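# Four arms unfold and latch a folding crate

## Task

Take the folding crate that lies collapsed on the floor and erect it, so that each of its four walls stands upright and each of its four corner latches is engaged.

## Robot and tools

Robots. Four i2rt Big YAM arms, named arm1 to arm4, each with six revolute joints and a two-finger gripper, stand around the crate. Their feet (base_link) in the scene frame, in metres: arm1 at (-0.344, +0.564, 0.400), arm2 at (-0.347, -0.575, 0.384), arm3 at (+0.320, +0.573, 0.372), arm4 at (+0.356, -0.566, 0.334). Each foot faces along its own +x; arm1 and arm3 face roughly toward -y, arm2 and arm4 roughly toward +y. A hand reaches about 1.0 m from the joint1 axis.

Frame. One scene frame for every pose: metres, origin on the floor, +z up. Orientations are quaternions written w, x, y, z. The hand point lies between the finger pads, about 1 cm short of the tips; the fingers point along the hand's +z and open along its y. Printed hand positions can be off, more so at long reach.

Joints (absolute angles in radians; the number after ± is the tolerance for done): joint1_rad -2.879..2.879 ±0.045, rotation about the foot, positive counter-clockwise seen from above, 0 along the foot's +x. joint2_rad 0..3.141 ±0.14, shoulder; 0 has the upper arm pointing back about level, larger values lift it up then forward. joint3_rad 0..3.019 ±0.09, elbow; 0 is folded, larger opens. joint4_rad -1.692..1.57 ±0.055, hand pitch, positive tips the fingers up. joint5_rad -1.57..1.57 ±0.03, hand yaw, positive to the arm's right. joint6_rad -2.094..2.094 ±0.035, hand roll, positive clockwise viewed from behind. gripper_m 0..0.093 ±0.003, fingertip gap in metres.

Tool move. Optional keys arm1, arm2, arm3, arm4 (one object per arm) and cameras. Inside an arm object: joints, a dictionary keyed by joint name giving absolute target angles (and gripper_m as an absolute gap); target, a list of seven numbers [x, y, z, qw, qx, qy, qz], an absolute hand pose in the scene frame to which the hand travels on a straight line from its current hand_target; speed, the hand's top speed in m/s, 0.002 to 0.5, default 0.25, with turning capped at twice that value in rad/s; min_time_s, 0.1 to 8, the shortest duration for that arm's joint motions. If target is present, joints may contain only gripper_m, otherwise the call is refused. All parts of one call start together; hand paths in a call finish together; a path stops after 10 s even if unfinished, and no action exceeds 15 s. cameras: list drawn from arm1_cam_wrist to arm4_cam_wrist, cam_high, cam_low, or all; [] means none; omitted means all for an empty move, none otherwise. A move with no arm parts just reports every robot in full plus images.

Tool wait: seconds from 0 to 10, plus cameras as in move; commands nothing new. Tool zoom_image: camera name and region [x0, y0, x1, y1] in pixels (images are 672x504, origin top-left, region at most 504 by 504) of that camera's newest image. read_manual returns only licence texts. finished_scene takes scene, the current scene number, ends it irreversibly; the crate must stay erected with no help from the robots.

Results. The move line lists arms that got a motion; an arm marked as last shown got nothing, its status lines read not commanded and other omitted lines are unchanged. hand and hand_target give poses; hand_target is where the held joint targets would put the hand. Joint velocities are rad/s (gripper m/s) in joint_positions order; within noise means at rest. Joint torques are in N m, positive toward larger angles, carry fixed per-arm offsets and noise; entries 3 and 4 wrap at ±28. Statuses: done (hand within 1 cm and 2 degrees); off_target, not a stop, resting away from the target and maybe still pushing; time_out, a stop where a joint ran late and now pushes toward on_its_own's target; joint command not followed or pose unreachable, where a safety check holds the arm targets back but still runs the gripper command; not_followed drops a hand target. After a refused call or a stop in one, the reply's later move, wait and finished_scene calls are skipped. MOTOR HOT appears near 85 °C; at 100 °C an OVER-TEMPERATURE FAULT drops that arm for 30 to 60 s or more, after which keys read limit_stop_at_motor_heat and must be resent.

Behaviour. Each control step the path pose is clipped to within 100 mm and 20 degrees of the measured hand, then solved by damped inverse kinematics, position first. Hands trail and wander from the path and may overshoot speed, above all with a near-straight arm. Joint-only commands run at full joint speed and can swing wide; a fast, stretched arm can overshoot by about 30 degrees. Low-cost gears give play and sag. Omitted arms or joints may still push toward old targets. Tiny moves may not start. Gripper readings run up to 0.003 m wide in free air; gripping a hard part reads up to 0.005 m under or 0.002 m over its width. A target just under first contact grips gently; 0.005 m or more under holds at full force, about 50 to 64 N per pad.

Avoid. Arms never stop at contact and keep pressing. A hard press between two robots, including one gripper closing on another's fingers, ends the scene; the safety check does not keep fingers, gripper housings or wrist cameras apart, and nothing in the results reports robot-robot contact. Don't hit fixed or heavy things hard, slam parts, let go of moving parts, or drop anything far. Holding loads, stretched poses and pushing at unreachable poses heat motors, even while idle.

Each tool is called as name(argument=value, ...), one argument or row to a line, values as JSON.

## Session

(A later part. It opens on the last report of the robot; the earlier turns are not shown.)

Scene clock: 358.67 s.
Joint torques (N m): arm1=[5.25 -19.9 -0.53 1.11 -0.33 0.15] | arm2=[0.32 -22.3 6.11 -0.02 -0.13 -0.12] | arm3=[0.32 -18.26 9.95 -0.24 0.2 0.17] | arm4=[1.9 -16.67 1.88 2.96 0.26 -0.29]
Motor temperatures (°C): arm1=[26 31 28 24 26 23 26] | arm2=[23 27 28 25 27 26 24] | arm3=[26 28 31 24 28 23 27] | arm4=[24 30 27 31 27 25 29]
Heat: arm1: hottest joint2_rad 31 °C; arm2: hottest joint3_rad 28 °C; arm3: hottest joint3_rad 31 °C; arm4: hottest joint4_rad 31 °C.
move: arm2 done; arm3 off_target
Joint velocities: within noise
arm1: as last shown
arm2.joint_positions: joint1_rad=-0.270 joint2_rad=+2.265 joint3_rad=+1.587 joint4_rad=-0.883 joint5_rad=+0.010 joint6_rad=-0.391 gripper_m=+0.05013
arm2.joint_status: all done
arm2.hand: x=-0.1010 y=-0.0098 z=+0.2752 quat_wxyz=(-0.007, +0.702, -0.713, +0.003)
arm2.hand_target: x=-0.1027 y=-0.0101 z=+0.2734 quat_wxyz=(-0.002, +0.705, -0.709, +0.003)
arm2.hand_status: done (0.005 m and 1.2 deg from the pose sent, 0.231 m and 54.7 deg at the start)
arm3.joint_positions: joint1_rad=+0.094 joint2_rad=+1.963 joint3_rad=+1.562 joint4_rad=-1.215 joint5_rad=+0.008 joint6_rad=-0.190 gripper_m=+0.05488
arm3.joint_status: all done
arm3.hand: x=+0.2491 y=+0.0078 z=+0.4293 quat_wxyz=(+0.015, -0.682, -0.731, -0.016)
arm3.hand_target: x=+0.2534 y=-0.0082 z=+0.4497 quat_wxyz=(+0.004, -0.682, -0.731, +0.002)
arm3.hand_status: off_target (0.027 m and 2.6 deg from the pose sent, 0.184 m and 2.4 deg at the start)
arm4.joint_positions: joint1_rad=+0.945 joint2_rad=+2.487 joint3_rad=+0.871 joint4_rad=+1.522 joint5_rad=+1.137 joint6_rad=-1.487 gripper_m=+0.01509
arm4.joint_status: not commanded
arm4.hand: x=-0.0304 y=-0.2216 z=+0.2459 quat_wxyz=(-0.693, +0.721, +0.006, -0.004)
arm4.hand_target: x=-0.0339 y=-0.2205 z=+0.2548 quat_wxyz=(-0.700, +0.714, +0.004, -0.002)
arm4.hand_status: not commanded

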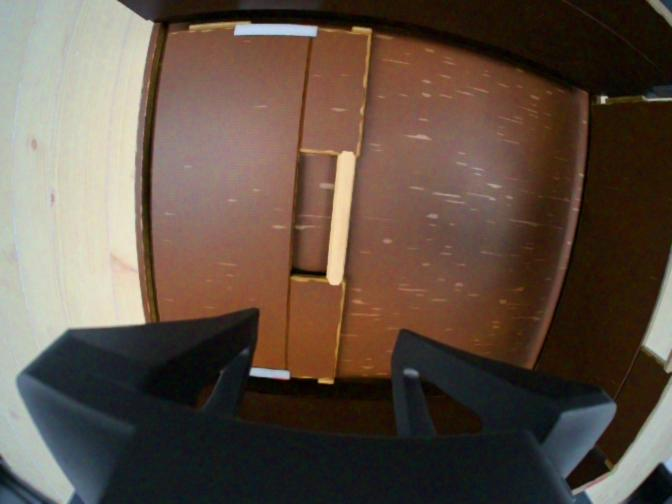

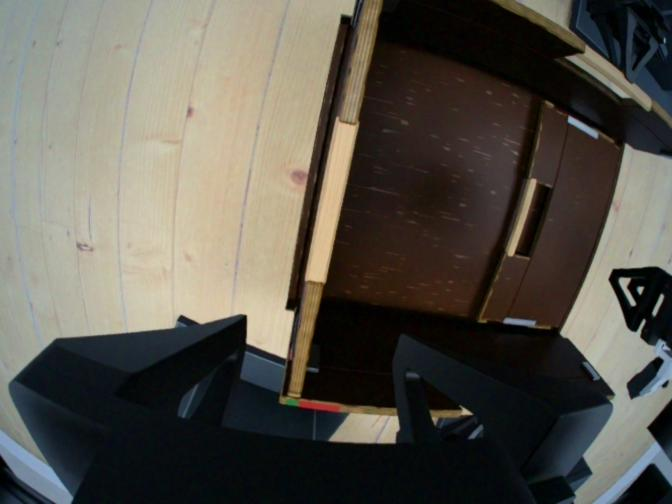

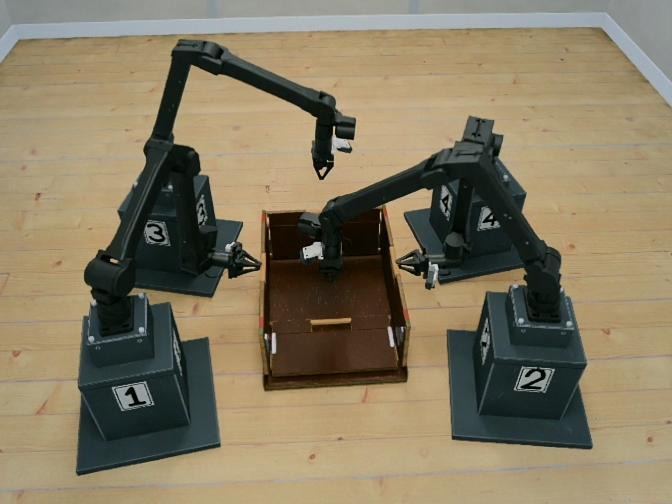

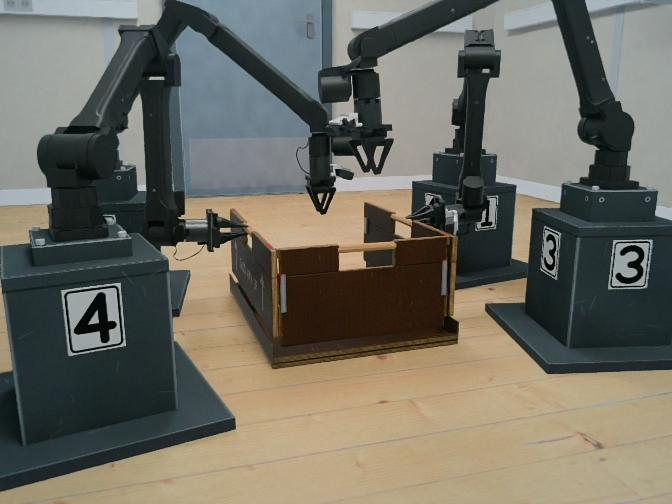

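move(
  arm2={"target": [-0.077, -0.011, 0.12, 0, 0.7308, -0.6826, 0], "speed": 0.2},
  arm3={"target": [0.30, 0.15, 0.58, 0, 0.6852, 0.7284, 0], "speed": 0.2},
  cameras=["arm2_cam_wrist"],
)

Scene clock: 364.57 s.
Joint torques (N m): arm1=[5.54 -19.14 -0.44 1.32 -0.31 0.13] | arm2=[-0.56 -23.53 6.8 0.61 -0.17 -0.14] | arm3=[0.62 -11.34 6.27 -0.1 0.01 0.19] | arm4=[1.9 -16.67 1.88 2.96 0.26 -0.29]
Motor temperatures (°C): arm1=[26 31 28 24 26 23 26] | arm2=[23 27 28 25 27 26 24] | arm3=[26 28 32 24 28 23 27] | arm4=[24 30 27 31 27 25 29]
Heat: arm1: hottest joint2_rad 31 °C; arm2: hottest joint3_rad 28 °C; arm3: hottest joint3_rad 32 °C; arm4: hottest joint4_rad 31 °C.
move: arm2 off_target; arm3 off_target
Joint velocities: within noise
arm1, arm4: as last shown
arm2.joint_positions: joint1_rad=-0.309 joint2_rad=+2.573 joint3_rad=+1.671 joint4_rad=-0.709 joint5_rad=+0.002 joint6_rad=-0.504 gripper_m=+0.05013
arm2.joint_status: not commanded
arm2.hand: x=-0.0857 y=-0.0298 z=+0.1142 quat_wxyz=(+0.019, +0.728, -0.686, +0.007)
arm2.hand_target: x=-0.0752 y=-0.0135 z=+0.1208 quat_wxyz=(+0.000, +0.729, -0.684, +0.000)
arm2.hand_status: off_target (0.021 m and 2.3 deg from the pose sent, 0.157 m and 4.9 deg at the start)
arm3.joint_positions: joint1_rad=+0.155 joint2_rad=+1.453 joint3_rad=+1.325 joint4_rad=-1.409 joint5_rad=+0.008 joint6_rad=-0.118 gripper_m=+0.05488
arm3.joint_status: not commanded
arm3.hand: x=+0.2918 y=+0.1425 z=+0.5891 quat_wxyz=(-0.008, -0.686, -0.727, +0.014)
arm3.hand_target: x=+0.2970 y=+0.1490 z=+0.5813 quat_wxyz=(+0.001, -0.686, -0.727, +0.001)
arm3.hand_status: off_target (0.014 m and 1.9 deg from the pose sent, 0.213 m and 2.6 deg at the start)

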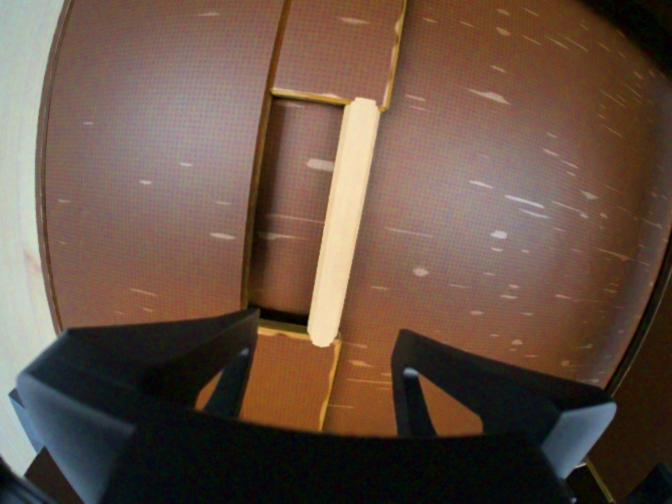

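move(
  arm2={"target": [-0.071, 0.004, 0.048, 0, 0.7308, -0.6826, 0], "speed": 0.12},
  cameras=["arm2_cam_wrist"],
)

Scene clock: 368.23 s.
Joint torques (N m): arm1=[5.19 -19.72 -0.49 1.22 -0.3 0.11] | arm2=[0.03 -24.88 6.64 0.47 -0.15 -0.11] | arm3=[0.56 -11.22 6.32 -0.21 -0.02 0.17] | arm4=[1.9 -16.67 1.88 2.96 0.26 -0.29]
Motor temperatures (°C): arm1=[26 31 28 24 26 23 26] | arm2=[23 27 28 25 27 26 24] | arm3=[26 28 31 24 28 23 27] | arm4=[24 30 27 31 27 25 29]
Heat: arm1: hottest joint2_rad 31 °C; arm2: hottest joint3_rad 28 °C; arm3: hottest joint3_rad 31 °C; arm4: hottest joint4_rad 31 °C.
move: arm2 off_target
Joint velocities: within noise
arm1, arm4: as last shown
arm2.joint_positions: joint1_rad=-0.307 joint2_rad=+2.765 joint3_rad=+1.846 joint4_rad=-0.693 joint5_rad=+0.002 joint6_rad=-0.504 gripper_m=+0.05013
arm2.joint_status: not commanded
arm2.hand: x=-0.0794 y=-0.0146 z=+0.0398 quat_wxyz=(+0.019, +0.728, -0.685, +0.007)
arm2.hand_target: x=-0.0724 y=+0.0031 z=+0.0479 quat_wxyz=(+0.001, +0.731, -0.682, +0.000)
arm2.hand_status: off_target (0.022 m and 2.3 deg from the pose sent, 0.076 m and 2.3 deg at the start)
arm3.joint_positions: joint1_rad=+0.149 joint2_rad=+1.453 joint3_rad=+1.325 joint4_rad=-1.409 joint5_rad=+0.008 joint6_rad=-0.115 gripper_m=+0.05488
arm3.joint_status: not commanded
arm3.hand: x=+0.2892 y=+0.1427 z=+0.5891 quat_wxyz=(-0.008, -0.690, -0.724, +0.014)
arm3.hand_target: x=+0.2944 y=+0.1491 z=+0.5813 quat_wxyz=(+0.001, -0.690, -0.724, +0.001)
arm3.hand_status: not commanded

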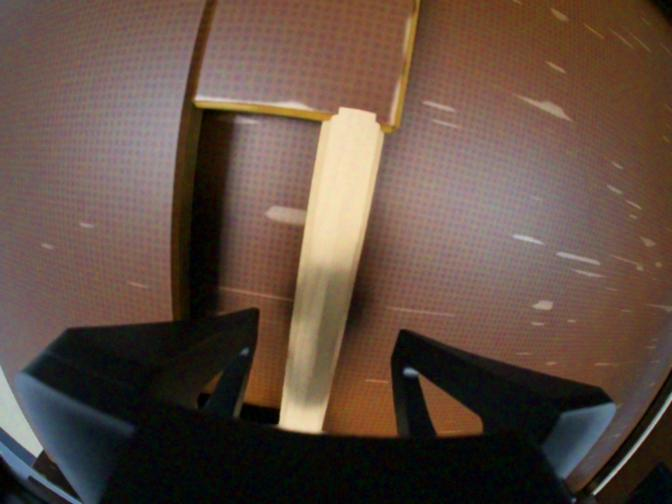

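move(
  arm2={"joints": {"gripper_m": 0.003}},
)

move(
  arm2={"target": [-0.101, -0.0036, 0.13, -0.051, 0.729, -0.681, 0.0477], "speed": 0.12},
  cameras=["cam_low"],
)

move(
  arm2={"target": [-0.14, -0.0063, 0.193, -0.0764, 0.7268, -0.6788, 0.0714], "speed": 0.12},
  cameras=["cam_high", "arm2_cam_wrist"],
)

Scene clock: 372.97 s.
Joint torques (N m): arm1=[5.13 -19.49 -0.53 1.39 -0.32 0.07] | arm2=[0.03 -24.76 6.63 0.57 0.11 -0.11] | arm3=[0.38 -11.69 6.13 0.06 -0.01 0.17] | arm4=[1.9 -16.67 1.88 2.96 0.26 -0.29]
Motor temperatures (°C): arm1=[26 31 28 24 26 23 26] | arm2=[23 27 28 25 27 26 24] | arm3=[26 28 31 24 28 23 27] | arm4=[24 30 27 31 27 25 29]
Heat: arm1: hottest joint2_rad 31 °C; arm2: hottest joint3_rad 28 °C; arm3: hottest joint3_rad 31 °C; arm4: hottest joint4_rad 31 °C.
move: arm2 off_target
Joint velocities: within noise
arm1, arm3, arm4: as last shown
arm2.joint_positions: joint1_rad=-0.305 joint2_rad=+2.765 joint3_rad=+1.846 joint4_rad=-0.696 joint5_rad=-0.012 joint6_rad=-0.511 gripper_m=+0.01626
arm2.joint_status: gripper_m off_target (ended at +0.01629, target +0.00300)
arm2.hand: x=-0.0828 y=-0.0139 z=+0.0398 quat_wxyz=(+0.022, +0.731, -0.682, +0.001)
arm2.hand_target: x=-0.0744 y=+0.0042 z=+0.0479 quat_wxyz=(+0.002, +0.734, -0.679, -0.003)
arm2.hand_status: not commanded
pictures: none

Scene clock: 374.27 s.
Joint torques (N m): arm1=[5.19 -19.31 -0.44 1.07 -0.32 0.11] | arm2=[0.73 -27.69 3.71 -0.16 -0.14 0.13] | arm3=[-0.03 -11.46 6.37 -0.01 0 0.14] | arm4=[1.9 -16.67 1.88 2.97 0.26 -0.29]
Motor temperatures (°C): arm1=[26 31 28 24 26 23 26] | arm2=[23 28 28 25 27 26 24] | arm3=[26 28 31 24 28 23 27] | arm4=[24 30 27 31 27 25 29]
Heat: arm1: hottest joint2_rad 31 °C; arm2: hottest joint2_rad 28 °C; arm3: hottest joint3_rad 31 °C; arm4: hottest joint4_rad 31 °C.
move: arm2 off_target
Joint velocities: within noise
arm1.joint_positions: joint1_rad=+0.924 joint2_rad=+2.580 joint3_rad=+0.891 joint4_rad=+1.262 joint5_rad=+1.242 joint6_rad=-1.158 gripper_m=+0.01387
arm1.joint_status: not commanded
arm1.hand: x=-0.0140 y=+0.2141 z=+0.2412 quat_wxyz=(+0.053, -0.061, -0.748, +0.658)
arm1.hand_target: x=+0.0130 y=+0.2368 z=+0.2435 quat_wxyz=(+0.026, -0.029, -0.753, +0.657)
arm1.hand_status: not commanded
arm2.joint_positions: joint1_rad=-0.247 joint2_rad=+2.584 joint3_rad=+1.641 joint4_rad=-0.585 joint5_rad=+0.140 joint6_rad=-0.460 gripper_m=+0.01626
arm2.joint_status: not commanded
arm2.hand: x=-0.0939 y=-0.0151 z=+0.1025 quat_wxyz=(-0.045, +0.731, -0.679, +0.058)
arm2.hand_target: x=-0.0959 y=-0.0032 z=+0.1290 quat_wxyz=(-0.056, +0.729, -0.681, +0.051)
arm2.hand_status: off_target (0.031 m and 1.4 deg from the pose sent, 0.093 m and 9.9 deg at the start)
arm3, arm4: as last shown

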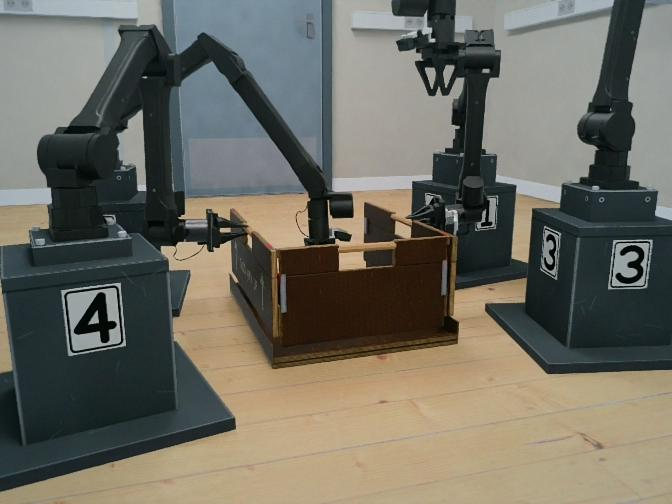

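Scene clock: 375.50 s.
Joint torques (N m): arm1=[5.25 -19.37 -0.39 1.25 -0.3 0.13] | arm2=[1.96 -26.81 4.11 -0.73 -0.53 0.2] | arm3=[0.67 -11.05 6.22 0.02 0.01 0.14] | arm4=[1.9 -16.67 1.88 2.96 0.26 -0.29]
Motor temperatures (°C): arm1=[26 31 28 24 26 23 26] | arm2=[23 28 28 25 27 26 25] | arm3=[26 28 31 24 28 23 27] | arm4=[24 30 27 31 27 25 29]
Heat: arm1: hottest joint2_rad 31 °C; arm2: hottest joint2_rad 28 °C; arm3: hottest joint3_rad 31 °C; arm4: hottest joint4_rad 31 °C.
move: arm2 off_target
Joint velocities: within noise
arm1, arm3, arm4: as last shown
arm2.joint_positions: joint1_rad=-0.180 joint2_rad=+2.424 joint3_rad=+1.509 joint4_rad=-0.591 joint5_rad=+0.211 joint6_rad=-0.388 gripper_m=+0.01587
arm2.joint_status: not commanded
arm2.hand: x=-0.1250 y=-0.0160 z=+0.1662 quat_wxyz=(-0.073, +0.725, -0.680, +0.082)
arm2.hand_target: x=-0.1388 y=-0.0057 z=+0.1919 quat_wxyz=(-0.076, +0.727, -0.679, +0.071)
arm2.hand_status: off_target (0.032 m and 1.3 deg from the pose sent, 0.102 m and 3.9 deg at the start)
pictures: arm2_cam_wrist, cam_high

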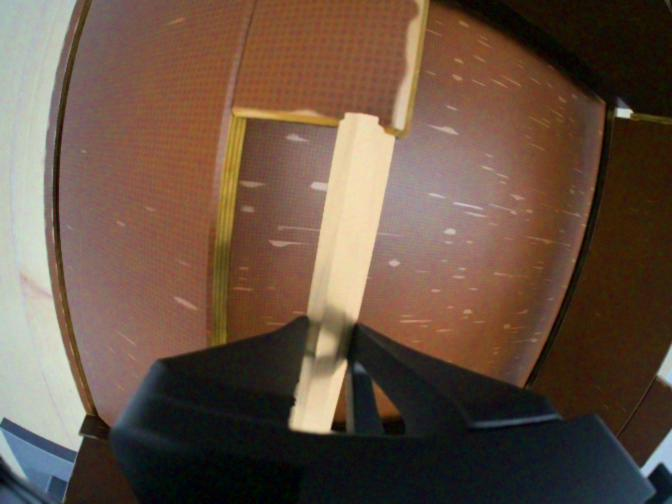

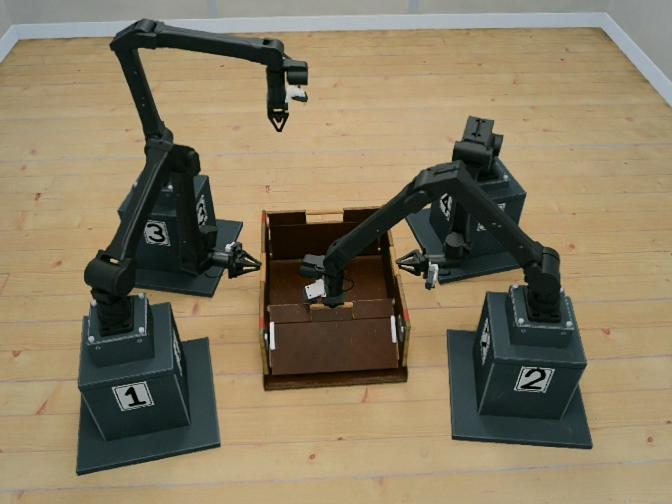

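move(
  arm2={"target": [-0.204, -0.0103, 0.238, -0.051, 0.729, -0.681, 0.0477], "speed": 0.12},
)

move(
  arm2={"target": [-0.262, -0.014, 0.257, 0, 0.7308, -0.6826, 0], "speed": 0.1},
  cameras=["cam_high", "arm2_cam_wrist"],
)

zoom_image(
  camera="cam_high",
  region=[240, 190, 430, 400],
)

Scene clock: 378.17 s.
Joint torques (N m): arm1=[5.3 -19.6 -0.34 1.28 -0.29 0.17] | arm2=[-0.73 -23.24 5.19 0.02 -0.02 0.1] | arm3=[0.73 -11.05 6.24 -0.1 -0.01 0.15] | arm4=[1.9 -16.67 1.87 2.97 0.26 -0.29]
Motor temperatures (°C): arm1=[26 31 28 24 26 23 26] | arm2=[23 28 28 25 27 26 25] | arm3=[26 28 31 24 28 23 27] | arm4=[24 30 27 31 27 25 29]
Heat: arm1: hottest joint2_rad 31 °C; arm2: hottest joint2_rad 28 °C; arm3: hottest joint3_rad 31 °C; arm4: hottest joint4_rad 31 °C.
move: arm2 off_target
Joint velocities: within noise
arm1, arm3, arm4: as last shown
arm2.joint_positions: joint1_rad=-0.062 joint2_rad=+2.277 joint3_rad=+1.429 joint4_rad=-0.706 joint5_rad=+0.129 joint6_rad=-0.287 gripper_m=+0.00313
arm2.joint_status: not commanded
arm2.on_its_own: gripper_m moved -0.01274 to your old target +0.00300
arm2.hand: x=-0.2109 y=-0.0149 z=+0.2259 quat_wxyz=(-0.041, +0.736, -0.674, +0.051)
arm2.hand_target: x=-0.2088 y=-0.0102 z=+0.2374 quat_wxyz=(-0.046, +0.732, -0.678, +0.047)
arm2.hand_status: off_target (0.015 m and 1.7 deg from the pose sent, 0.107 m and 4.7 deg at the start)
pictures: none

Scene clock: 379.43 s.
Joint torques (N m): arm1=[5.6 -19.37 -0.29 1.18 -0.32 0.16] | arm2=[-0.15 -24.12 5.11 -0.06 -0.09 0.03] | arm3=[0.26 -11.58 6.27 0.02 -0.02 0.15] | arm4=[1.9 -16.67 1.87 2.96 0.26 -0.29]
Motor temperatures (°C): arm1=[26 31 28 24 26 23 26] | arm2=[23 28 28 25 27 26 25] | arm3=[26 28 31 24 28 23 27] | arm4=[24 30 27 31 27 25 29]
Heat: arm1: hottest joint2_rad 31 °C; arm2: hottest joint2_rad 28 °C; arm3: hottest joint3_rad 31 °C; arm4: hottest joint4_rad 31 °C.
move: arm2 off_target
Joint velocities: within noise
arm1, arm3, arm4: as last shown
arm2.joint_positions: joint1_rad=-0.013 joint2_rad=+2.237 joint3_rad=+1.404 joint4_rad=-0.760 joint5_rad=+0.010 joint6_rad=-0.227 gripper_m=+0.00313
arm2.joint_status: not commanded
arm2.hand: x=-0.2613 y=-0.0208 z=+0.2401 quat_wxyz=(+0.006, +0.734, -0.679, +0.010)
arm2.hand_target: x=-0.2610 y=-0.0139 z=+0.2571 quat_wxyz=(-0.003, +0.731, -0.682, +0.003)
arm2.hand_status: off_target (0.018 m and 1.5 deg from the pose sent, 0.060 m and 7.6 deg at the start)
pictures: arm2_cam_wrist, cam_high

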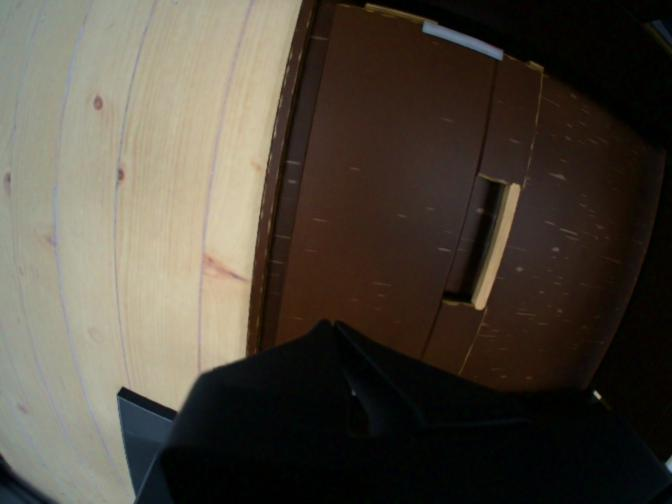

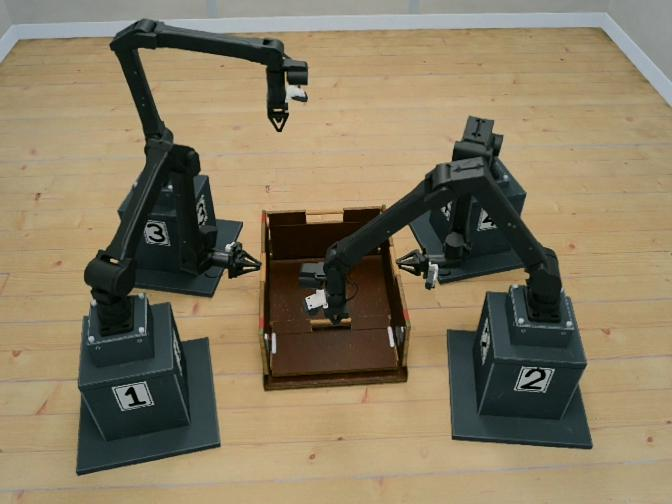

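Scaled by 2.400 from the camera's image (finer frame: 960x720).

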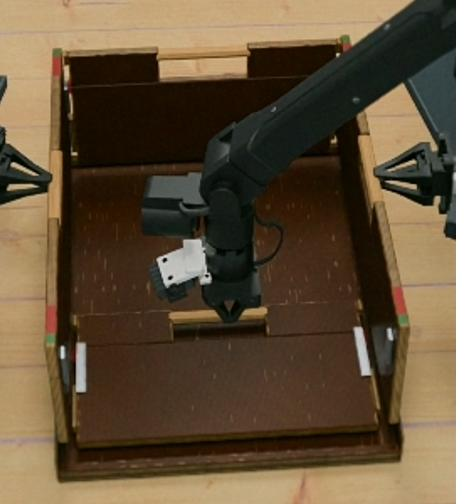

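move(
  arm2={"target": [-0.077, 0.0, 0.13, 0, 0.7308, -0.6826, 0], "speed": 0.25, "joints": {"gripper_m": 0.05}},
)

move(
  arm2={"target": [-0.073, 0.003, 0.06, 0, 0.7308, -0.6826, 0], "speed": 0.15},
  cameras=["arm2_cam_wrist"],
)

Scene clock: 391.60 s.
Joint torques (N m): arm1=[5.83 -19.55 -0.39 1.32 -0.31 0.11] | arm2=[0.62 -23.65 7.12 0.01 -0.18 -0.15] | arm3=[0.5 -11.58 6.23 -0.09 -0.02 0.13] | arm4=[1.9 -16.67 1.88 2.96 0.26 -0.29]
Motor temperatures (°C): arm1=[26 31 28 24 26 23 26] | arm2=[23 28 27 25 27 26 24] | arm3=[26 27 31 24 28 23 27] | arm4=[24 30 27 31 27 25 29]
Heat: arm1: hottest joint2_rad 31 °C; arm2: hottest joint2_rad 28 °C; arm3: hottest joint3_rad 31 °C; arm4: hottest joint4_rad 31 °C.
move: arm2 off_target
Joint velocities: within noise
arm1, arm3: as last shown
arm2.joint_positions: joint1_rad=-0.305 joint2_rad=+2.572 joint3_rad=+1.708 joint4_rad=-0.729 joint5_rad=-0.003 joint6_rad=-0.486 gripper_m=+0.04987
arm2.joint_status: all done
arm2.hand: x=-0.0814 y=-0.0145 z=+0.1239 quat_wxyz=(+0.010, +0.723, -0.691, +0.002)
arm2.hand_target: x=-0.0800 y=+0.0000 z=+0.1295 quat_wxyz=(+0.002, +0.728, -0.685, -0.002)
arm2.hand_status: off_target (0.016 m and 1.8 deg from the pose sent, 0.216 m and 1.5 deg at the start)
arm4.joint_positions: joint1_rad=+0.945 joint2_rad=+2.487 joint3_rad=+0.871 joint4_rad=+1.522 joint5_rad=+1.137 joint6_rad=-1.487 gripper_m=+0.01509
arm4.joint_status: not commanded
arm4.hand: x=-0.0304 y=-0.2216 z=+0.2459 quat_wxyz=(-0.693, +0.721, +0.006, -0.004)
arm4.hand_target: x=-0.0339 y=-0.2205 z=+0.2548 quat_wxyz=(-0.700, +0.714, +0.004, -0.002)
arm4.hand_status: not commanded
pictures: none

Scene clock: 392.93 s.
Joint torques (N m): arm1=[5.3 -19.31 -0.4 1.22 -0.3 0.12] | arm2=[-0.15 -25.17 6.57 0.53 0.05 -0.14] | arm3=[0.79 -11.52 6.3 -0.17 0.01 0.16] | arm4=[1.9 -16.67 1.87 2.97 0.26 -0.29]
Motor temperatures (°C): arm1=[26 31 28 24 26 23 27] | arm2=[23 28 27 25 27 26 24] | arm3=[26 27 31 24 28 23 27] | arm4=[24 30 27 31 27 25 29]
Heat: arm1: hottest joint2_rad 31 °C; arm2: hottest joint2_rad 28 °C; arm3: hottest joint3_rad 31 °C; arm4: hottest joint4_rad 31 °C.
move: arm2 off_target
Joint velocities: within noise
arm1, arm3, arm4: as last shown
arm2.joint_positions: joint1_rad=-0.304 joint2_rad=+2.740 joint3_rad=+1.818 joint4_rad=-0.696 joint5_rad=-0.003 joint6_rad=-0.500 gripper_m=+0.04987
arm2.joint_status: not commanded
arm2.hand: x=-0.0838 y=-0.0175 z=+0.0484 quat_wxyz=(+0.022, +0.728, -0.686, +0.006)
arm2.hand_target: x=-0.0736 y=+0.0032 z=+0.0611 quat_wxyz=(-0.001, +0.731, -0.683, +0.000)
arm2.hand_status: off_target (0.026 m and 2.7 deg from the pose sent, 0.067 m and 1.8 deg at the start)

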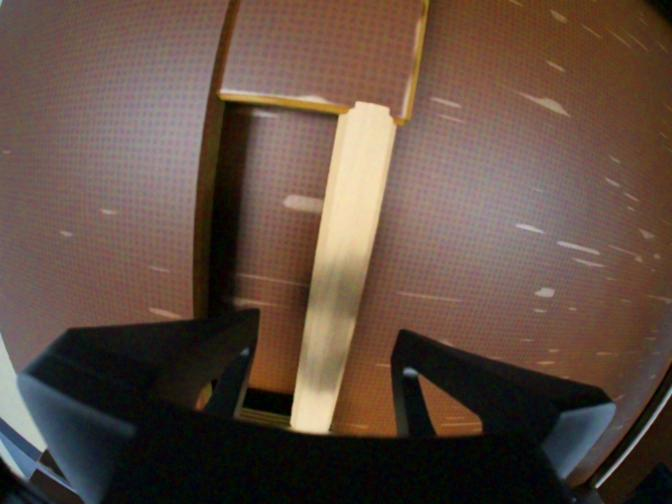

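move(
  arm2={"target": [-0.074, 0.003, 0.044, 0, 0.7308, -0.6826, 0], "speed": 0.12},
)

move(
  arm2={"joints": {"gripper_m": 0.002}},
)

move(
  arm2={"target": [-0.099, 0.001, 0.1295, -0.07, 0.7274, -0.6795, 0.0654], "speed": 0.1},
)

move(
  arm2={"target": [-0.1385, -0.0015, 0.194, -0.1395, 0.7174, -0.67, 0.1303], "speed": 0.1},
  cameras=["arm2_cam_wrist", "cam_high"],
)

Scene clock: 397.57 s.
Joint torques (N m): arm1=[5.95 -19.78 -0.47 1.21 -0.3 0.11] | arm2=[-0.03 -23.65 6.68 0.64 0.04 -0.12] | arm3=[0.44 -11.11 6.2 -0.17 -0.02 0.12] | arm4=[1.9 -16.67 1.88 2.97 0.26 -0.29]
Motor temperatures (°C): arm1=[26 31 28 24 26 23 27] | arm2=[23 29 27 25 27 26 24] | arm3=[26 27 30 24 28 23 27] | arm4=[24 30 27 31 27 25 29]
Heat: arm1: hottest joint2_rad 31 °C; arm2: hottest joint2_rad 29 °C; arm3: hottest joint3_rad 30 °C; arm4: hottest joint4_rad 31 °C.
move: arm2 off_target
Joint velocities: within noise
arm1, arm4: as last shown
arm2.joint_positions: joint1_rad=-0.304 joint2_rad=+2.759 joint3_rad=+1.845 joint4_rad=-0.689 joint5_rad=-0.003 joint6_rad=-0.500 gripper_m=+0.04987
arm2.joint_status: not commanded
arm2.hand: x=-0.0807 y=-0.0109 z=+0.0431 quat_wxyz=(+0.016, +0.728, -0.686, +0.004)
arm2.hand_target: x=-0.0745 y=+0.0021 z=+0.0440 quat_wxyz=(+0.001, +0.731, -0.683, +0.000)
arm2.hand_status: off_target (0.015 m and 1.9 deg from the pose sent, 0.023 m and 2.7 deg at the start)
arm3.joint_positions: joint1_rad=+0.149 joint2_rad=+1.453 joint3_rad=+1.325 joint4_rad=-1.409 joint5_rad=+0.008 joint6_rad=-0.115 gripper_m=+0.05488
arm3.joint_status: not commanded
arm3.hand: x=+0.2892 y=+0.1427 z=+0.5891 quat_wxyz=(-0.008, -0.690, -0.724, +0.014)
arm3.hand_target: x=+0.2944 y=+0.1491 z=+0.5813 quat_wxyz=(+0.001, -0.690, -0.724, +0.001)
arm3.hand_status: not commanded
pictures: none

Scene clock: 398.17 s.
Joint torques (N m): arm1=[5.6 -19.96 -0.4 1.1 -0.32 0.12] | arm2=[-0.21 -23.82 6.64 0.64 0.12 -0.12] | arm3=[0.21 -11.46 6.24 -0.03 0.01 0.18] | arm4=[1.9 -16.67 1.88 2.97 0.26 -0.29]
Motor temperatures (°C): arm1=[26 31 28 24 26 23 27] | arm2=[23 29 27 25 27 26 24] | arm3=[26 27 30 24 28 23 27] | arm4=[24 30 27 31 27 25 29]
Heat: arm1: hottest joint2_rad 31 °C; arm2: hottest joint2_rad 29 °C; arm3: hottest joint3_rad 30 °C; arm4: hottest joint4_rad 31 °C.
move: arm2 off_target
Joint velocities: within noise
arm1, arm3, arm4: as last shown
arm2.joint_positions: joint1_rad=-0.302 joint2_rad=+2.759 joint3_rad=+1.845 joint4_rad=-0.689 joint5_rad=-0.012 joint6_rad=-0.506 gripper_m=+0.01401
arm2.joint_status: gripper_m off_target (ended at +0.01404, target +0.00200)
arm2.hand: x=-0.0830 y=-0.0098 z=+0.0431 quat_wxyz=(+0.017, +0.730, -0.683, +0.000)
arm2.hand_target: x=-0.0754 y=+0.0028 z=+0.0441 quat_wxyz=(+0.002, +0.733, -0.681, -0.003)
arm2.hand_status: not commanded
pictures: none

Scene clock: 399.73 s.
Joint torques (N m): arm1=[5.48 -19.37 -0.44 1.14 -0.33 0.14] | arm2=[0.62 -27.81 3.77 -0.05 0.01 0.11] | arm3=[0.09 -11.46 6.19 -0.06 0.03 0.16] | arm4=[1.85 -16.67 1.87 2.96 0.26 -0.29]
Motor temperatures (°C): arm1=[26 31 28 24 26 23 27] | arm2=[23 29 27 25 27 26 25] | arm3=[26 27 30 24 28 23 27] | arm4=[24 30 27 31 27 25 29]
Heat: arm1: hottest joint2_rad 31 °C; arm2: hottest joint2_rad 29 °C; arm3: hottest joint3_rad 30 °C; arm4: hottest joint4_rad 31 °C.
move: arm2 off_target
Joint velocities: within noise
arm1.joint_positions: joint1_rad=+0.924 joint2_rad=+2.580 joint3_rad=+0.891 joint4_rad=+1.262 joint5_rad=+1.242 joint6_rad=-1.158 gripper_m=+0.01387
arm1.joint_status: not commanded
arm1.hand: x=-0.0140 y=+0.2141 z=+0.2412 quat_wxyz=(+0.053, -0.061, -0.748, +0.658)
arm1.hand_target: x=+0.0130 y=+0.2368 z=+0.2435 quat_wxyz=(+0.026, -0.029, -0.753, +0.657)
arm1.hand_status: not commanded
arm2.joint_positions: joint1_rad=-0.233 joint2_rad=+2.588 joint3_rad=+1.641 joint4_rad=-0.564 joint5_rad=+0.184 joint6_rad=-0.448 gripper_m=+0.01401
arm2.joint_status: not commanded
arm2.hand: x=-0.0933 y=-0.0113 z=+0.1013 quat_wxyz=(-0.062, +0.729, -0.678, +0.075)
arm2.hand_target: x=-0.0943 y=+0.0016 z=+0.1286 quat_wxyz=(-0.075, +0.727, -0.679, +0.068)
arm2.hand_status: off_target (0.031 m and 1.5 deg from the pose sent, 0.089 m and 12.5 deg at the start)
arm3, arm4: as last shown
pictures: none

Scene clock: 401.23 s.
Joint torques (N m): arm1=[5.36 -19.84 -0.36 1.22 -0.31 0.13] | arm2=[1.14 -26.4 3.93 -0.1 0.02 0.19] | arm3=[0.44 -11.75 6.26 -0.06 0.01 0.15] | arm4=[1.9 -16.67 1.88 2.96 0.26 -0.29]
Motor temperatures (°C): arm1=[26 31 28 24 26 23 27] | arm2=[23 29 27 25 27 26 25] | arm3=[26 27 30 24 28 23 27] | arm4=[24 30 27 31 27 25 29]
Heat: arm1: hottest joint2_rad 31 °C; arm2: hottest joint2_rad 29 °C; arm3: hottest joint3_rad 30 °C; arm4: hottest joint4_rad 31 °C.
move: arm2 off_target
Joint velocities: within noise
arm1, arm3, arm4: as last shown
arm2.joint_positions: joint1_rad=-0.129 joint2_rad=+2.424 joint3_rad=+1.483 joint4_rad=-0.528 joint5_rad=+0.370 joint6_rad=-0.353 gripper_m=+0.01351
arm2.joint_status: not commanded
arm2.hand: x=-0.1279 y=-0.0123 z=+0.1688 quat_wxyz=(-0.129, +0.717, -0.670, +0.141)
arm2.hand_target: x=-0.1343 y=-0.0023 z=+0.1931 quat_wxyz=(-0.139, +0.715, -0.672, +0.132)
arm2.hand_status: off_target (0.029 m and 1.7 deg from the pose sent, 0.104 m and 11.1 deg at the start)

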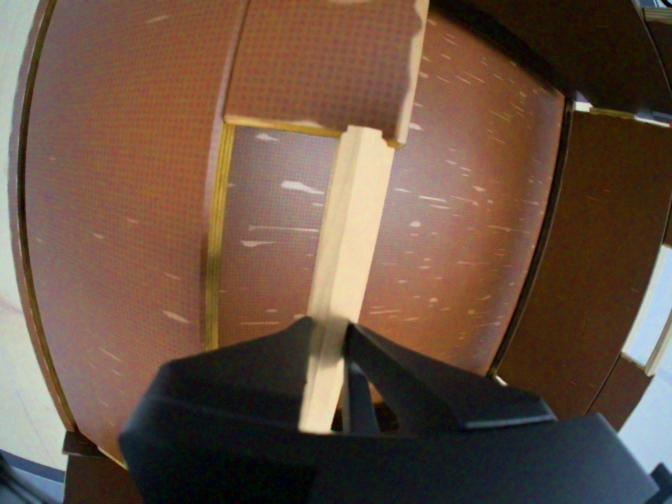

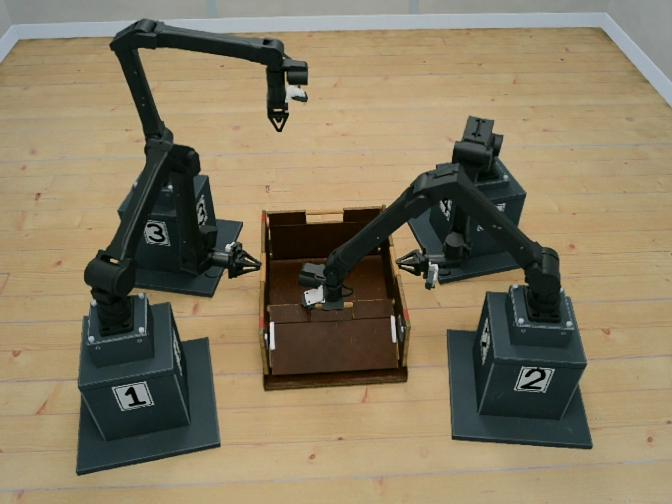

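move(
  arm2={"target": [-0.188, -0.005, 0.231, -0.1892, 0.7059, -0.6593, 0.1767], "speed": 0.1},
  cameras=["arm2_cam_wrist"],
)

move(
  arm2={"target": [-0.25, -0.009, 0.252, -0.165, 0.7119, -0.665, 0.1542], "speed": 0.08},
  cameras=["arm2_cam_wrist", "cam_high"],
)

Scene clock: 403.63 s.
Joint torques (N m): arm1=[4.95 -19.6 -0.49 1.4 -0.33 0.13] | arm2=[-1.32 -24.53 4.67 0.08 0.48 0.11] | arm3=[0.32 -11.05 6.31 -0.09 0.01 0.15] | arm4=[1.9 -16.67 1.88 2.97 0.26 -0.29]
Motor temperatures (°C): arm1=[26 31 28 24 26 23 27] | arm2=[23 29 27 25 27 26 25] | arm3=[26 27 30 24 28 23 27] | arm4=[24 30 27 31 27 25 29]
Heat: arm1: hottest joint2_rad 31 °C; arm2: hottest joint2_rad 29 °C; arm3: hottest joint3_rad 30 °C; arm4: hottest joint4_rad 31 °C.
move: arm2 off_target
Joint velocities: within noise
arm1, arm3, arm4: as last shown
arm2.joint_positions: joint1_rad=+0.018 joint2_rad=+2.329 joint3_rad=+1.394 joint4_rad=-0.561 joint5_rad=+0.500 joint6_rad=-0.233 gripper_m=+0.00213
arm2.joint_status: not commanded
arm2.on_its_own: gripper_m moved -0.01138 to your old target +0.00200
arm2.hand: x=-0.1954 y=-0.0138 z=+0.2096 quat_wxyz=(-0.172, +0.717, -0.651, +0.182)
arm2.hand_target: x=-0.1893 y=-0.0061 z=+0.2298 quat_wxyz=(-0.184, +0.708, -0.659, +0.176)
arm2.hand_status: off_target (0.024 m and 2.6 deg from the pose sent, 0.087 m and 8.3 deg at the start)

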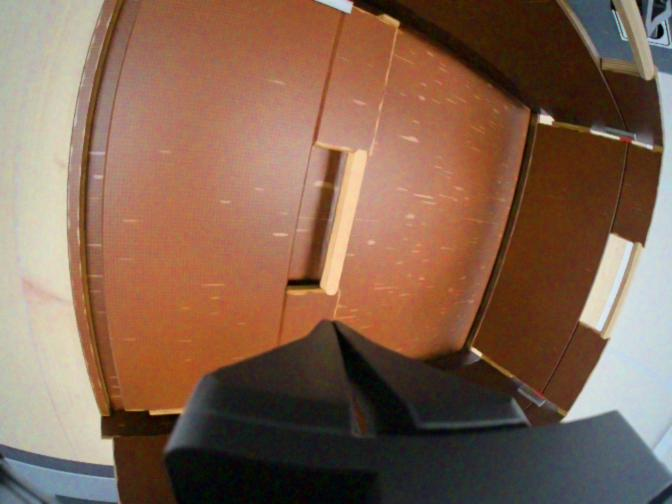

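Scene clock: 405.13 s.
Joint torques (N m): arm1=[5.36 -19.31 -0.25 1.26 -0.31 0.09] | arm2=[-0.5 -23.94 4.83 0.02 0.18 0.15] | arm3=[0.26 -11.22 6.3 -0.02 0.01 0.17] | arm4=[1.9 -16.67 1.87 2.96 0.26 -0.29]
Motor temperatures (°C): arm1=[26 31 28 24 26 23 27] | arm2=[23 29 27 25 27 26 25] | arm3=[26 27 30 24 28 23 27] | arm4=[24 30 27 31 27 25 29]
Heat: arm1: hottest joint2_rad 31 °C; arm2: hottest joint2_rad 29 °C; arm3: hottest joint3_rad 30 °C; arm4: hottest joint4_rad 31 °C.
move: arm2 off_target
Joint velocities: within noise
arm1, arm3, arm4: as last shown
arm2.joint_positions: joint1_rad=+0.106 joint2_rad=+2.269 joint3_rad=+1.374 joint4_rad=-0.651 joint5_rad=+0.456 joint6_rad=-0.125 gripper_m=+0.00213
arm2.joint_status: not commanded
arm2.hand: x=-0.2523 y=-0.0161 z=+0.2329 quat_wxyz=(-0.156, +0.719, -0.657, +0.164)
arm2.hand_target: x=-0.2522 y=-0.0081 z=+0.2513 quat_wxyz=(-0.166, +0.714, -0.663, +0.154)
arm2.hand_status: off_target (0.021 m and 1.9 deg from the pose sent, 0.069 m and 3.7 deg at the start)

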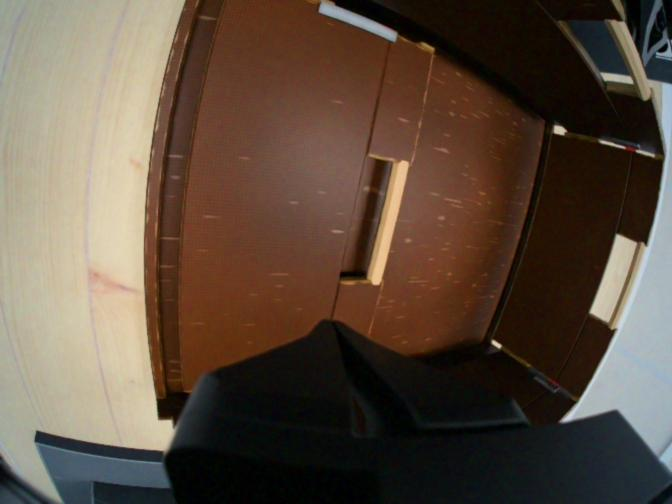

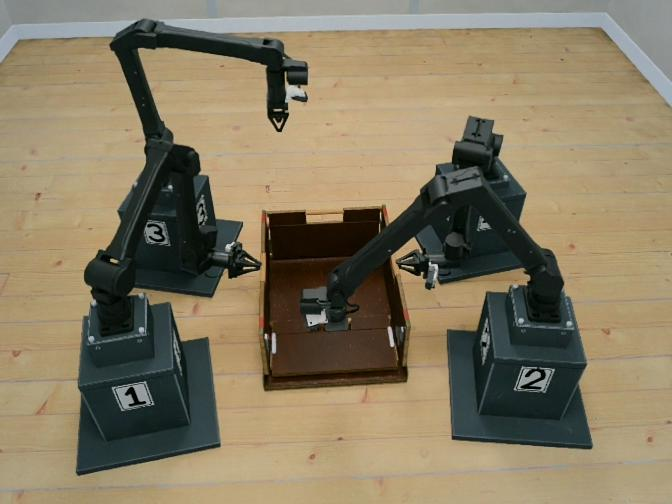

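move(
  arm2={"target": [-0.045, 0.003, 0.13, 0.1582, 0.7135, -0.6664, -0.1478], "speed": 0.25, "joints": {"gripper_m": 0.036}},
  cameras=["arm2_cam_wrist", "cam_low"],
)

Scene clock: 426.90 s.
Joint torques (N m): arm1=[5.42 -18.73 -0.46 1.17 -0.29 0.11] | arm2=[0.15 -25.76 7.99 -0.53 -0.44 -0.17] | arm3=[0.03 -11.63 6.23 -0.05 -0.01 0.13] | arm4=[1.9 -16.67 1.88 2.96 0.26 -0.29]
Motor temperatures (°C): arm1=[26 31 28 24 26 23 27] | arm2=[23 29 27 25 27 26 24] | arm3=[26 27 30 24 27 23 27] | arm4=[24 30 26 31 27 25 29]
Heat: arm1: hottest joint2_rad 31 °C; arm2: hottest joint2_rad 29 °C; arm3: hottest joint3_rad 30 °C; arm4: hottest joint4_rad 31 °C.
move: arm2 off_target
Joint velocities: within noise
arm1, arm3: as last shown
arm2.joint_positions: joint1_rad=-0.434 joint2_rad=+2.785 joint3_rad=+2.131 joint4_rad=-1.197 joint5_rad=-0.346 joint6_rad=-0.669 gripper_m=+0.03587
arm2.joint_status: all done
arm2.hand: x=-0.0511 y=-0.0064 z=+0.1231 quat_wxyz=(+0.163, +0.707, -0.673, -0.145)
arm2.hand_target: x=-0.0485 y=+0.0064 z=+0.1299 quat_wxyz=(+0.153, +0.714, -0.667, -0.149)
arm2.hand_status: off_target (0.013 m and 1.3 deg from the pose sent, 0.232 m and 51.2 deg at the start)
arm4.joint_positions: joint1_rad=+0.945 joint2_rad=+2.487 joint3_rad=+0.871 joint4_rad=+1.522 joint5_rad=+1.137 joint6_rad=-1.487 gripper_m=+0.01509
arm4.joint_status: not commanded
arm4.hand: x=-0.0304 y=-0.2216 z=+0.2459 quat_wxyz=(-0.693, +0.721, +0.006, -0.004)
arm4.hand_target: x=-0.0339 y=-0.2205 z=+0.2548 quat_wxyz=(-0.700, +0.714, +0.004, -0.002)
arm4.hand_status: not commanded

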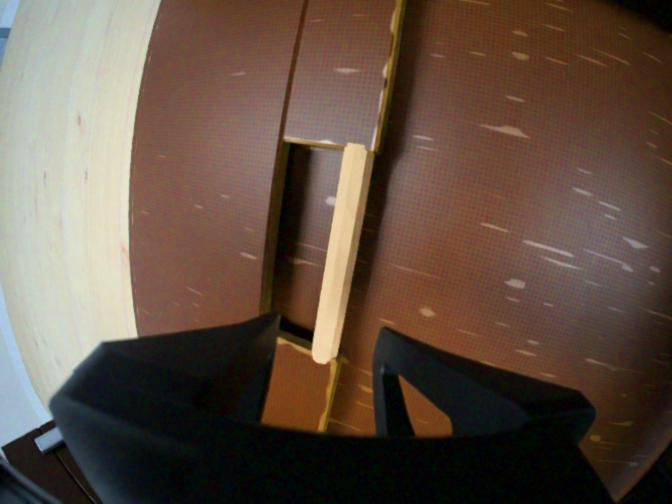

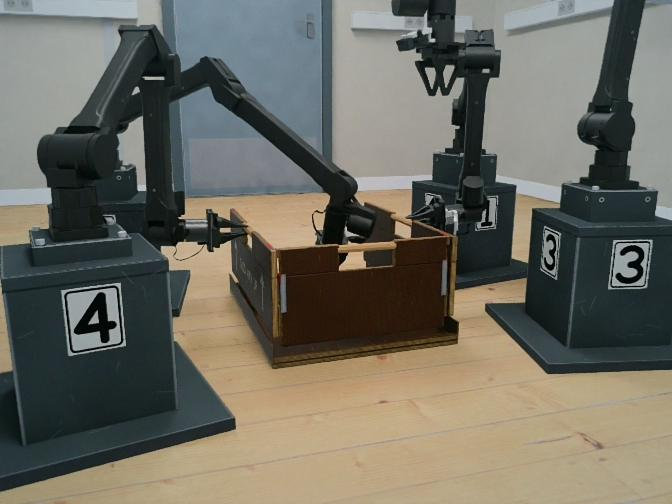

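move(
  arm2={"target": [-0.069, 0.003, 0.05, 0.1582, 0.7135, -0.6664, -0.1478], "speed": 0.12},
  cameras=["arm2_cam_wrist"],
)

Scene clock: 433.03 s.
Joint torques (N m): arm1=[6.01 -19.49 -0.44 1.21 -0.28 0.12] | arm2=[0.26 -25.99 7.45 0.1 -0.43 0.03] | arm3=[0.15 -11.58 6.26 -0.01 -0.02 0.19] | arm4=[1.9 -16.67 1.88 2.96 0.26 -0.29]
Motor temperatures (°C): arm1=[26 31 28 24 26 23 27] | arm2=[23 29 27 25 27 26 24] | arm3=[26 27 30 24 27 23 27] | arm4=[24 30 26 31 27 25 29]
Heat: arm1: hottest joint2_rad 31 °C; arm2: hottest joint2_rad 29 °C; arm3: hottest joint3_rad 30 °C; arm4: hottest joint4_rad 31 °C.
move: arm2 off_target
Joint velocities: within noise
arm1, arm3, arm4: as last shown
arm2.joint_positions: joint1_rad=-0.411 joint2_rad=+2.937 joint3_rad=+2.199 joint4_rad=-1.139 joint5_rad=-0.351 joint6_rad=-0.665 gripper_m=+0.03587
arm2.joint_status: not commanded
arm2.hand: x=-0.0755 y=-0.0168 z=+0.0423 quat_wxyz=(+0.178, +0.710, -0.666, -0.143)
arm2.hand_target: x=-0.0688 y=+0.0010 z=+0.0503 quat_wxyz=(+0.158, +0.713, -0.667, -0.148)
arm2.hand_status: off_target (0.022 m and 2.4 deg from the pose sent, 0.076 m and 1.3 deg at the start)

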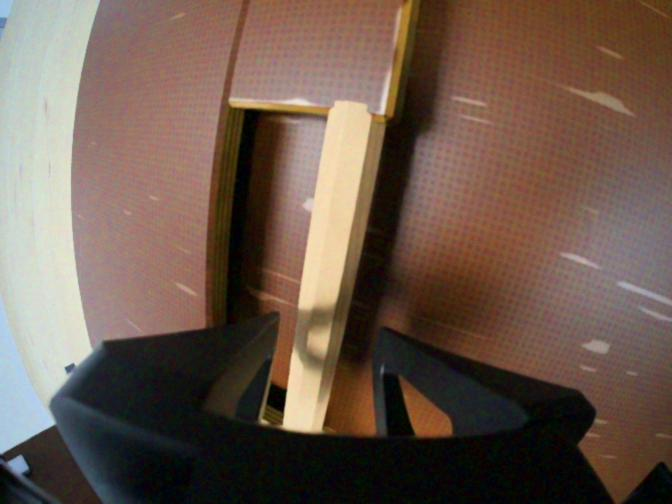

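move(
  arm2={"joints": {"gripper_m": 0.002}},
  cameras=["arm2_cam_wrist"],
)

Scene clock: 434.47 s.
Joint torques (N m): arm1=[5.13 -19.66 -0.32 1.32 -0.31 0.15] | arm2=[-0.09 -25.52 7.02 0.14 -0.24 0.03] | arm3=[0.85 -11.4 6.17 -0.18 0 0.16] | arm4=[1.9 -16.67 1.88 2.97 0.26 -0.29]
Motor temperatures (°C): arm1=[26 31 28 24 26 23 27] | arm2=[23 29 27 25 27 26 24] | arm3=[26 27 30 24 27 23 27] | arm4=[24 30 26 31 27 25 29]
Heat: arm1: hottest joint2_rad 31 °C; arm2: hottest joint2_rad 29 °C; arm3: hottest joint3_rad 30 °C; arm4: hottest joint4_rad 31 °C.
move: arm2 done
Joint velocities: within noise
arm1, arm4: as last shown
arm2.joint_positions: joint1_rad=-0.417 joint2_rad=+2.932 joint3_rad=+2.208 joint4_rad=-1.140 joint5_rad=-0.355 joint6_rad=-0.664 gripper_m=+0.00214
arm2.joint_status: all done
arm2.hand: x=-0.0694 y=-0.0127 z=+0.0475 quat_wxyz=(+0.172, +0.708, -0.669, -0.147)
arm2.hand_target: x=-0.0660 y=-0.0005 z=+0.0504 quat_wxyz=(+0.158, +0.711, -0.669, -0.148)
arm2.hand_status: not commanded
arm3.joint_positions: joint1_rad=+0.149 joint2_rad=+1.453 joint3_rad=+1.325 joint4_rad=-1.409 joint5_rad=+0.008 joint6_rad=-0.115 gripper_m=+0.05488
arm3.joint_status: not commanded
arm3.hand: x=+0.2892 y=+0.1427 z=+0.5891 quat_wxyz=(-0.008, -0.690, -0.724, +0.014)
arm3.hand_target: x=+0.2944 y=+0.1491 z=+0.5813 quat_wxyz=(+0.001, -0.690, -0.724, +0.001)
arm3.hand_status: not commanded

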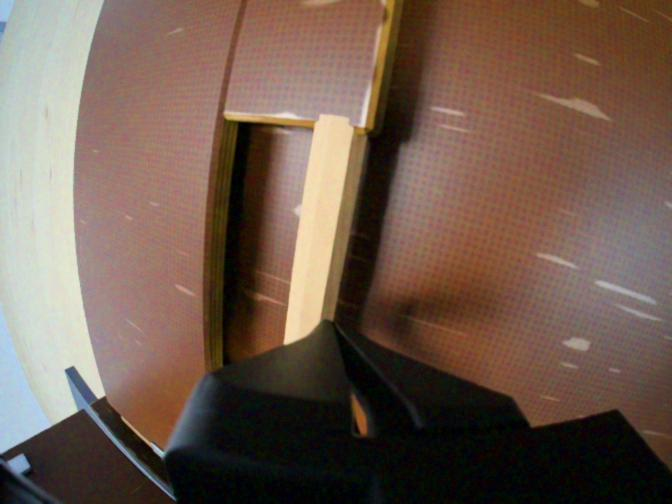

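move(
  arm2={"target": [-0.06, 0.002, 0.11, 0.1582, 0.7135, -0.6664, -0.1478], "speed": 0.2, "joints": {"gripper_m": 0.05}},
)

move(
  arm2={"target": [-0.0745, 0.003, 0.07, 0, 0.7308, -0.6826, 0], "speed": 0.2},
  cameras=["arm2_cam_wrist"],
)

Scene clock: 442.23 s.
Joint torques (N m): arm1=[5.25 -19.02 -0.38 1.28 -0.34 0.12] | arm2=[-0.09 -27.81 5.64 -0.51 -0.15 -0.12] | arm3=[0.09 -11.69 6.27 -0.03 0.03 0.15] | arm4=[1.9 -16.73 1.87 2.96 0.26 -0.29]
Motor temperatures (°C): arm1=[26 31 28 24 26 23 27] | arm2=[23 30 27 25 27 26 24] | arm3=[26 27 30 24 27 23 27] | arm4=[24 30 26 31 27 25 29]
Heat: arm1: hottest joint2_rad 31 °C; arm2: hottest joint2_rad 30 °C; arm3: hottest joint3_rad 30 °C; arm4: hottest joint4_rad 31 °C.
move: arm2 off_target
Joint velocities: within noise
arm1, arm3, arm4: as last shown
arm2.joint_positions: joint1_rad=-0.411 joint2_rad=+2.837 joint3_rad=+2.150 joint4_rad=-1.167 joint5_rad=-0.354 joint6_rad=-0.664 gripper_m=+0.04986
arm2.joint_status: all done
arm2.hand: x=-0.0682 y=-0.0038 z=+0.0938 quat_wxyz=(+0.167, +0.712, -0.666, -0.147)
arm2.hand_target: x=-0.0630 y=+0.0040 z=+0.1097 quat_wxyz=(+0.158, +0.715, -0.664, -0.147)
arm2.hand_status: off_target (0.019 m and 1.1 deg from the pose sent, 0.065 m and 1.7 deg at the start)
pictures: none

Scene clock: 444.03 s.
Joint torques (N m): arm1=[5.01 -19.6 -0.4 1.21 -0.3 0.11] | arm2=[-0.44 -27.69 4.71 0.62 0.07 0.06] | arm3=[0.32 -10.93 6.26 0.06 0.02 0.17] | arm4=[1.85 -16.67 1.88 2.97 0.26 -0.29]
Motor temperatures (°C): arm1=[26 31 28 24 26 23 27] | arm2=[23 30 27 25 27 26 24] | arm3=[26 27 30 24 27 23 27] | arm4=[24 30 26 31 27 25 29]
Heat: arm1: hottest joint2_rad 31 °C; arm2: hottest joint2_rad 30 °C; arm3: hottest joint3_rad 30 °C; arm4: hottest joint4_rad 31 °C.
move: arm2 off_target
Joint velocities: within noise
arm1.joint_positions: joint1_rad=+0.924 joint2_rad=+2.580 joint3_rad=+0.891 joint4_rad=+1.262 joint5_rad=+1.242 joint6_rad=-1.158 gripper_m=+0.01387
arm1.joint_status: not commanded
arm1.hand: x=-0.0140 y=+0.2141 z=+0.2412 quat_wxyz=(+0.053, -0.061, -0.748, +0.658)
arm1.hand_target: x=+0.0130 y=+0.2368 z=+0.2435 quat_wxyz=(+0.026, -0.029, -0.753, +0.657)
arm1.hand_status: not commanded
arm2.joint_positions: joint1_rad=-0.307 joint2_rad=+2.746 joint3_rad=+1.825 joint4_rad=-0.709 joint5_rad=-0.004 joint6_rad=-0.523 gripper_m=+0.04986
arm2.joint_status: not commanded
arm2.hand: x=-0.0836 y=-0.0208 z=+0.0463 quat_wxyz=(+0.029, +0.734, -0.678, +0.007)
arm2.hand_target: x=-0.0740 y=-0.0003 z=+0.0706 quat_wxyz=(+0.003, +0.732, -0.681, +0.001)
arm2.hand_status: off_target (0.035 m and 3.5 deg from the pose sent, 0.026 m and 25.7 deg at the start)
arm3, arm4: as last shown

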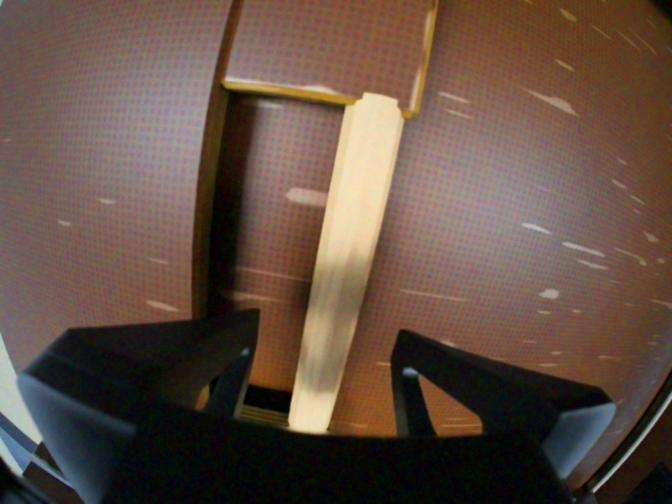

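move(
  arm2={"target": [-0.076, 0.003, 0.056, 0, 0.7308, -0.6826, 0], "speed": 0.1},
)

move(
  arm2={"joints": {"gripper_m": 0.001}},
  cameras=["arm2_cam_wrist"],
)

Scene clock: 446.27 s.
Joint torques (N m): arm1=[5.54 -19.6 -0.43 1.21 -0.31 0.13] | arm2=[0.44 -25.05 6.35 0.65 0.08 0.08] | arm3=[-0.03 -11.81 6.35 -0.12 0 0.18] | arm4=[1.9 -16.67 1.88 2.96 0.26 -0.29]
Motor temperatures (°C): arm1=[26 31 28 24 26 23 27] | arm2=[23 30 27 25 27 26 24] | arm3=[26 27 30 24 27 23 27] | arm4=[24 30 26 31 27 25 29]
Heat: arm1: hottest joint2_rad 31 °C; arm2: hottest joint2_rad 30 °C; arm3: hottest joint3_rad 30 °C; arm4: hottest joint4_rad 31 °C.
move: arm2 off_target
Joint velocities: within noise
arm1, arm3, arm4: as last shown
arm2.joint_positions: joint1_rad=-0.310 joint2_rad=+2.746 joint3_rad=+1.825 joint4_rad=-0.694 joint5_rad=-0.004 joint6_rad=-0.515 gripper_m=+0.04986
arm2.joint_status: not commanded
arm2.hand: x=-0.0802 y=-0.0182 z=+0.0461 quat_wxyz=(+0.022, +0.731, -0.682, +0.005)
arm2.hand_target: x=-0.0745 y=+0.0020 z=+0.0563 quat_wxyz=(+0.000, +0.730, -0.683, +0.000)
arm2.hand_status: off_target (0.024 m and 2.6 deg from the pose sent, 0.027 m and 3.5 deg at the start)
pictures: none

Scene clock: 447.07 s.
Joint torques (N m): arm1=[5.6 -20.01 -0.39 1.2 -0.31 0.14] | arm2=[0.5 -25.05 6.34 0.69 0.04 0.07] | arm3=[0.56 -11.22 6.22 -0.14 0.03 0.15] | arm4=[1.9 -16.67 1.88 2.96 0.26 -0.29]
Motor temperatures (°C): arm1=[26 31 28 24 26 23 27] | arm2=[23 30 27 25 27 26 24] | arm3=[26 27 30 24 27 23 27] | arm4=[24 30 26 31 27 25 29]
Heat: arm1: hottest joint2_rad 31 °C; arm2: hottest joint2_rad 30 °C; arm3: hottest joint3_rad 30 °C; arm4: hottest joint4_rad 31 °C.
move: arm2 off_target
Joint velocities: within noise
arm1, arm3, arm4: as last shown
arm2.joint_positions: joint1_rad=-0.307 joint2_rad=+2.746 joint3_rad=+1.825 joint4_rad=-0.696 joint5_rad=-0.010 joint6_rad=-0.512 gripper_m=+0.01113
arm2.joint_status: gripper_m off_target (ended at +0.01116, target +0.00100)
arm2.hand: x=-0.0831 y=-0.0172 z=+0.0461 quat_wxyz=(+0.023, +0.731, -0.682, +0.002)
arm2.hand_target: x=-0.0774 y=+0.0032 z=+0.0563 quat_wxyz=(+0.001, +0.730, -0.683, -0.004)
arm2.hand_status: not commanded

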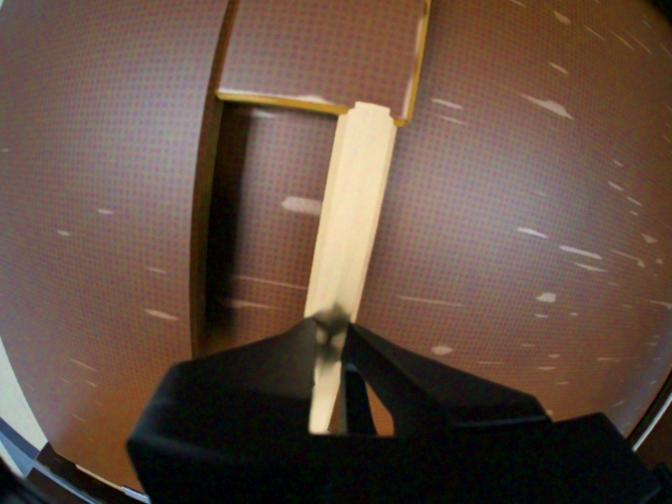

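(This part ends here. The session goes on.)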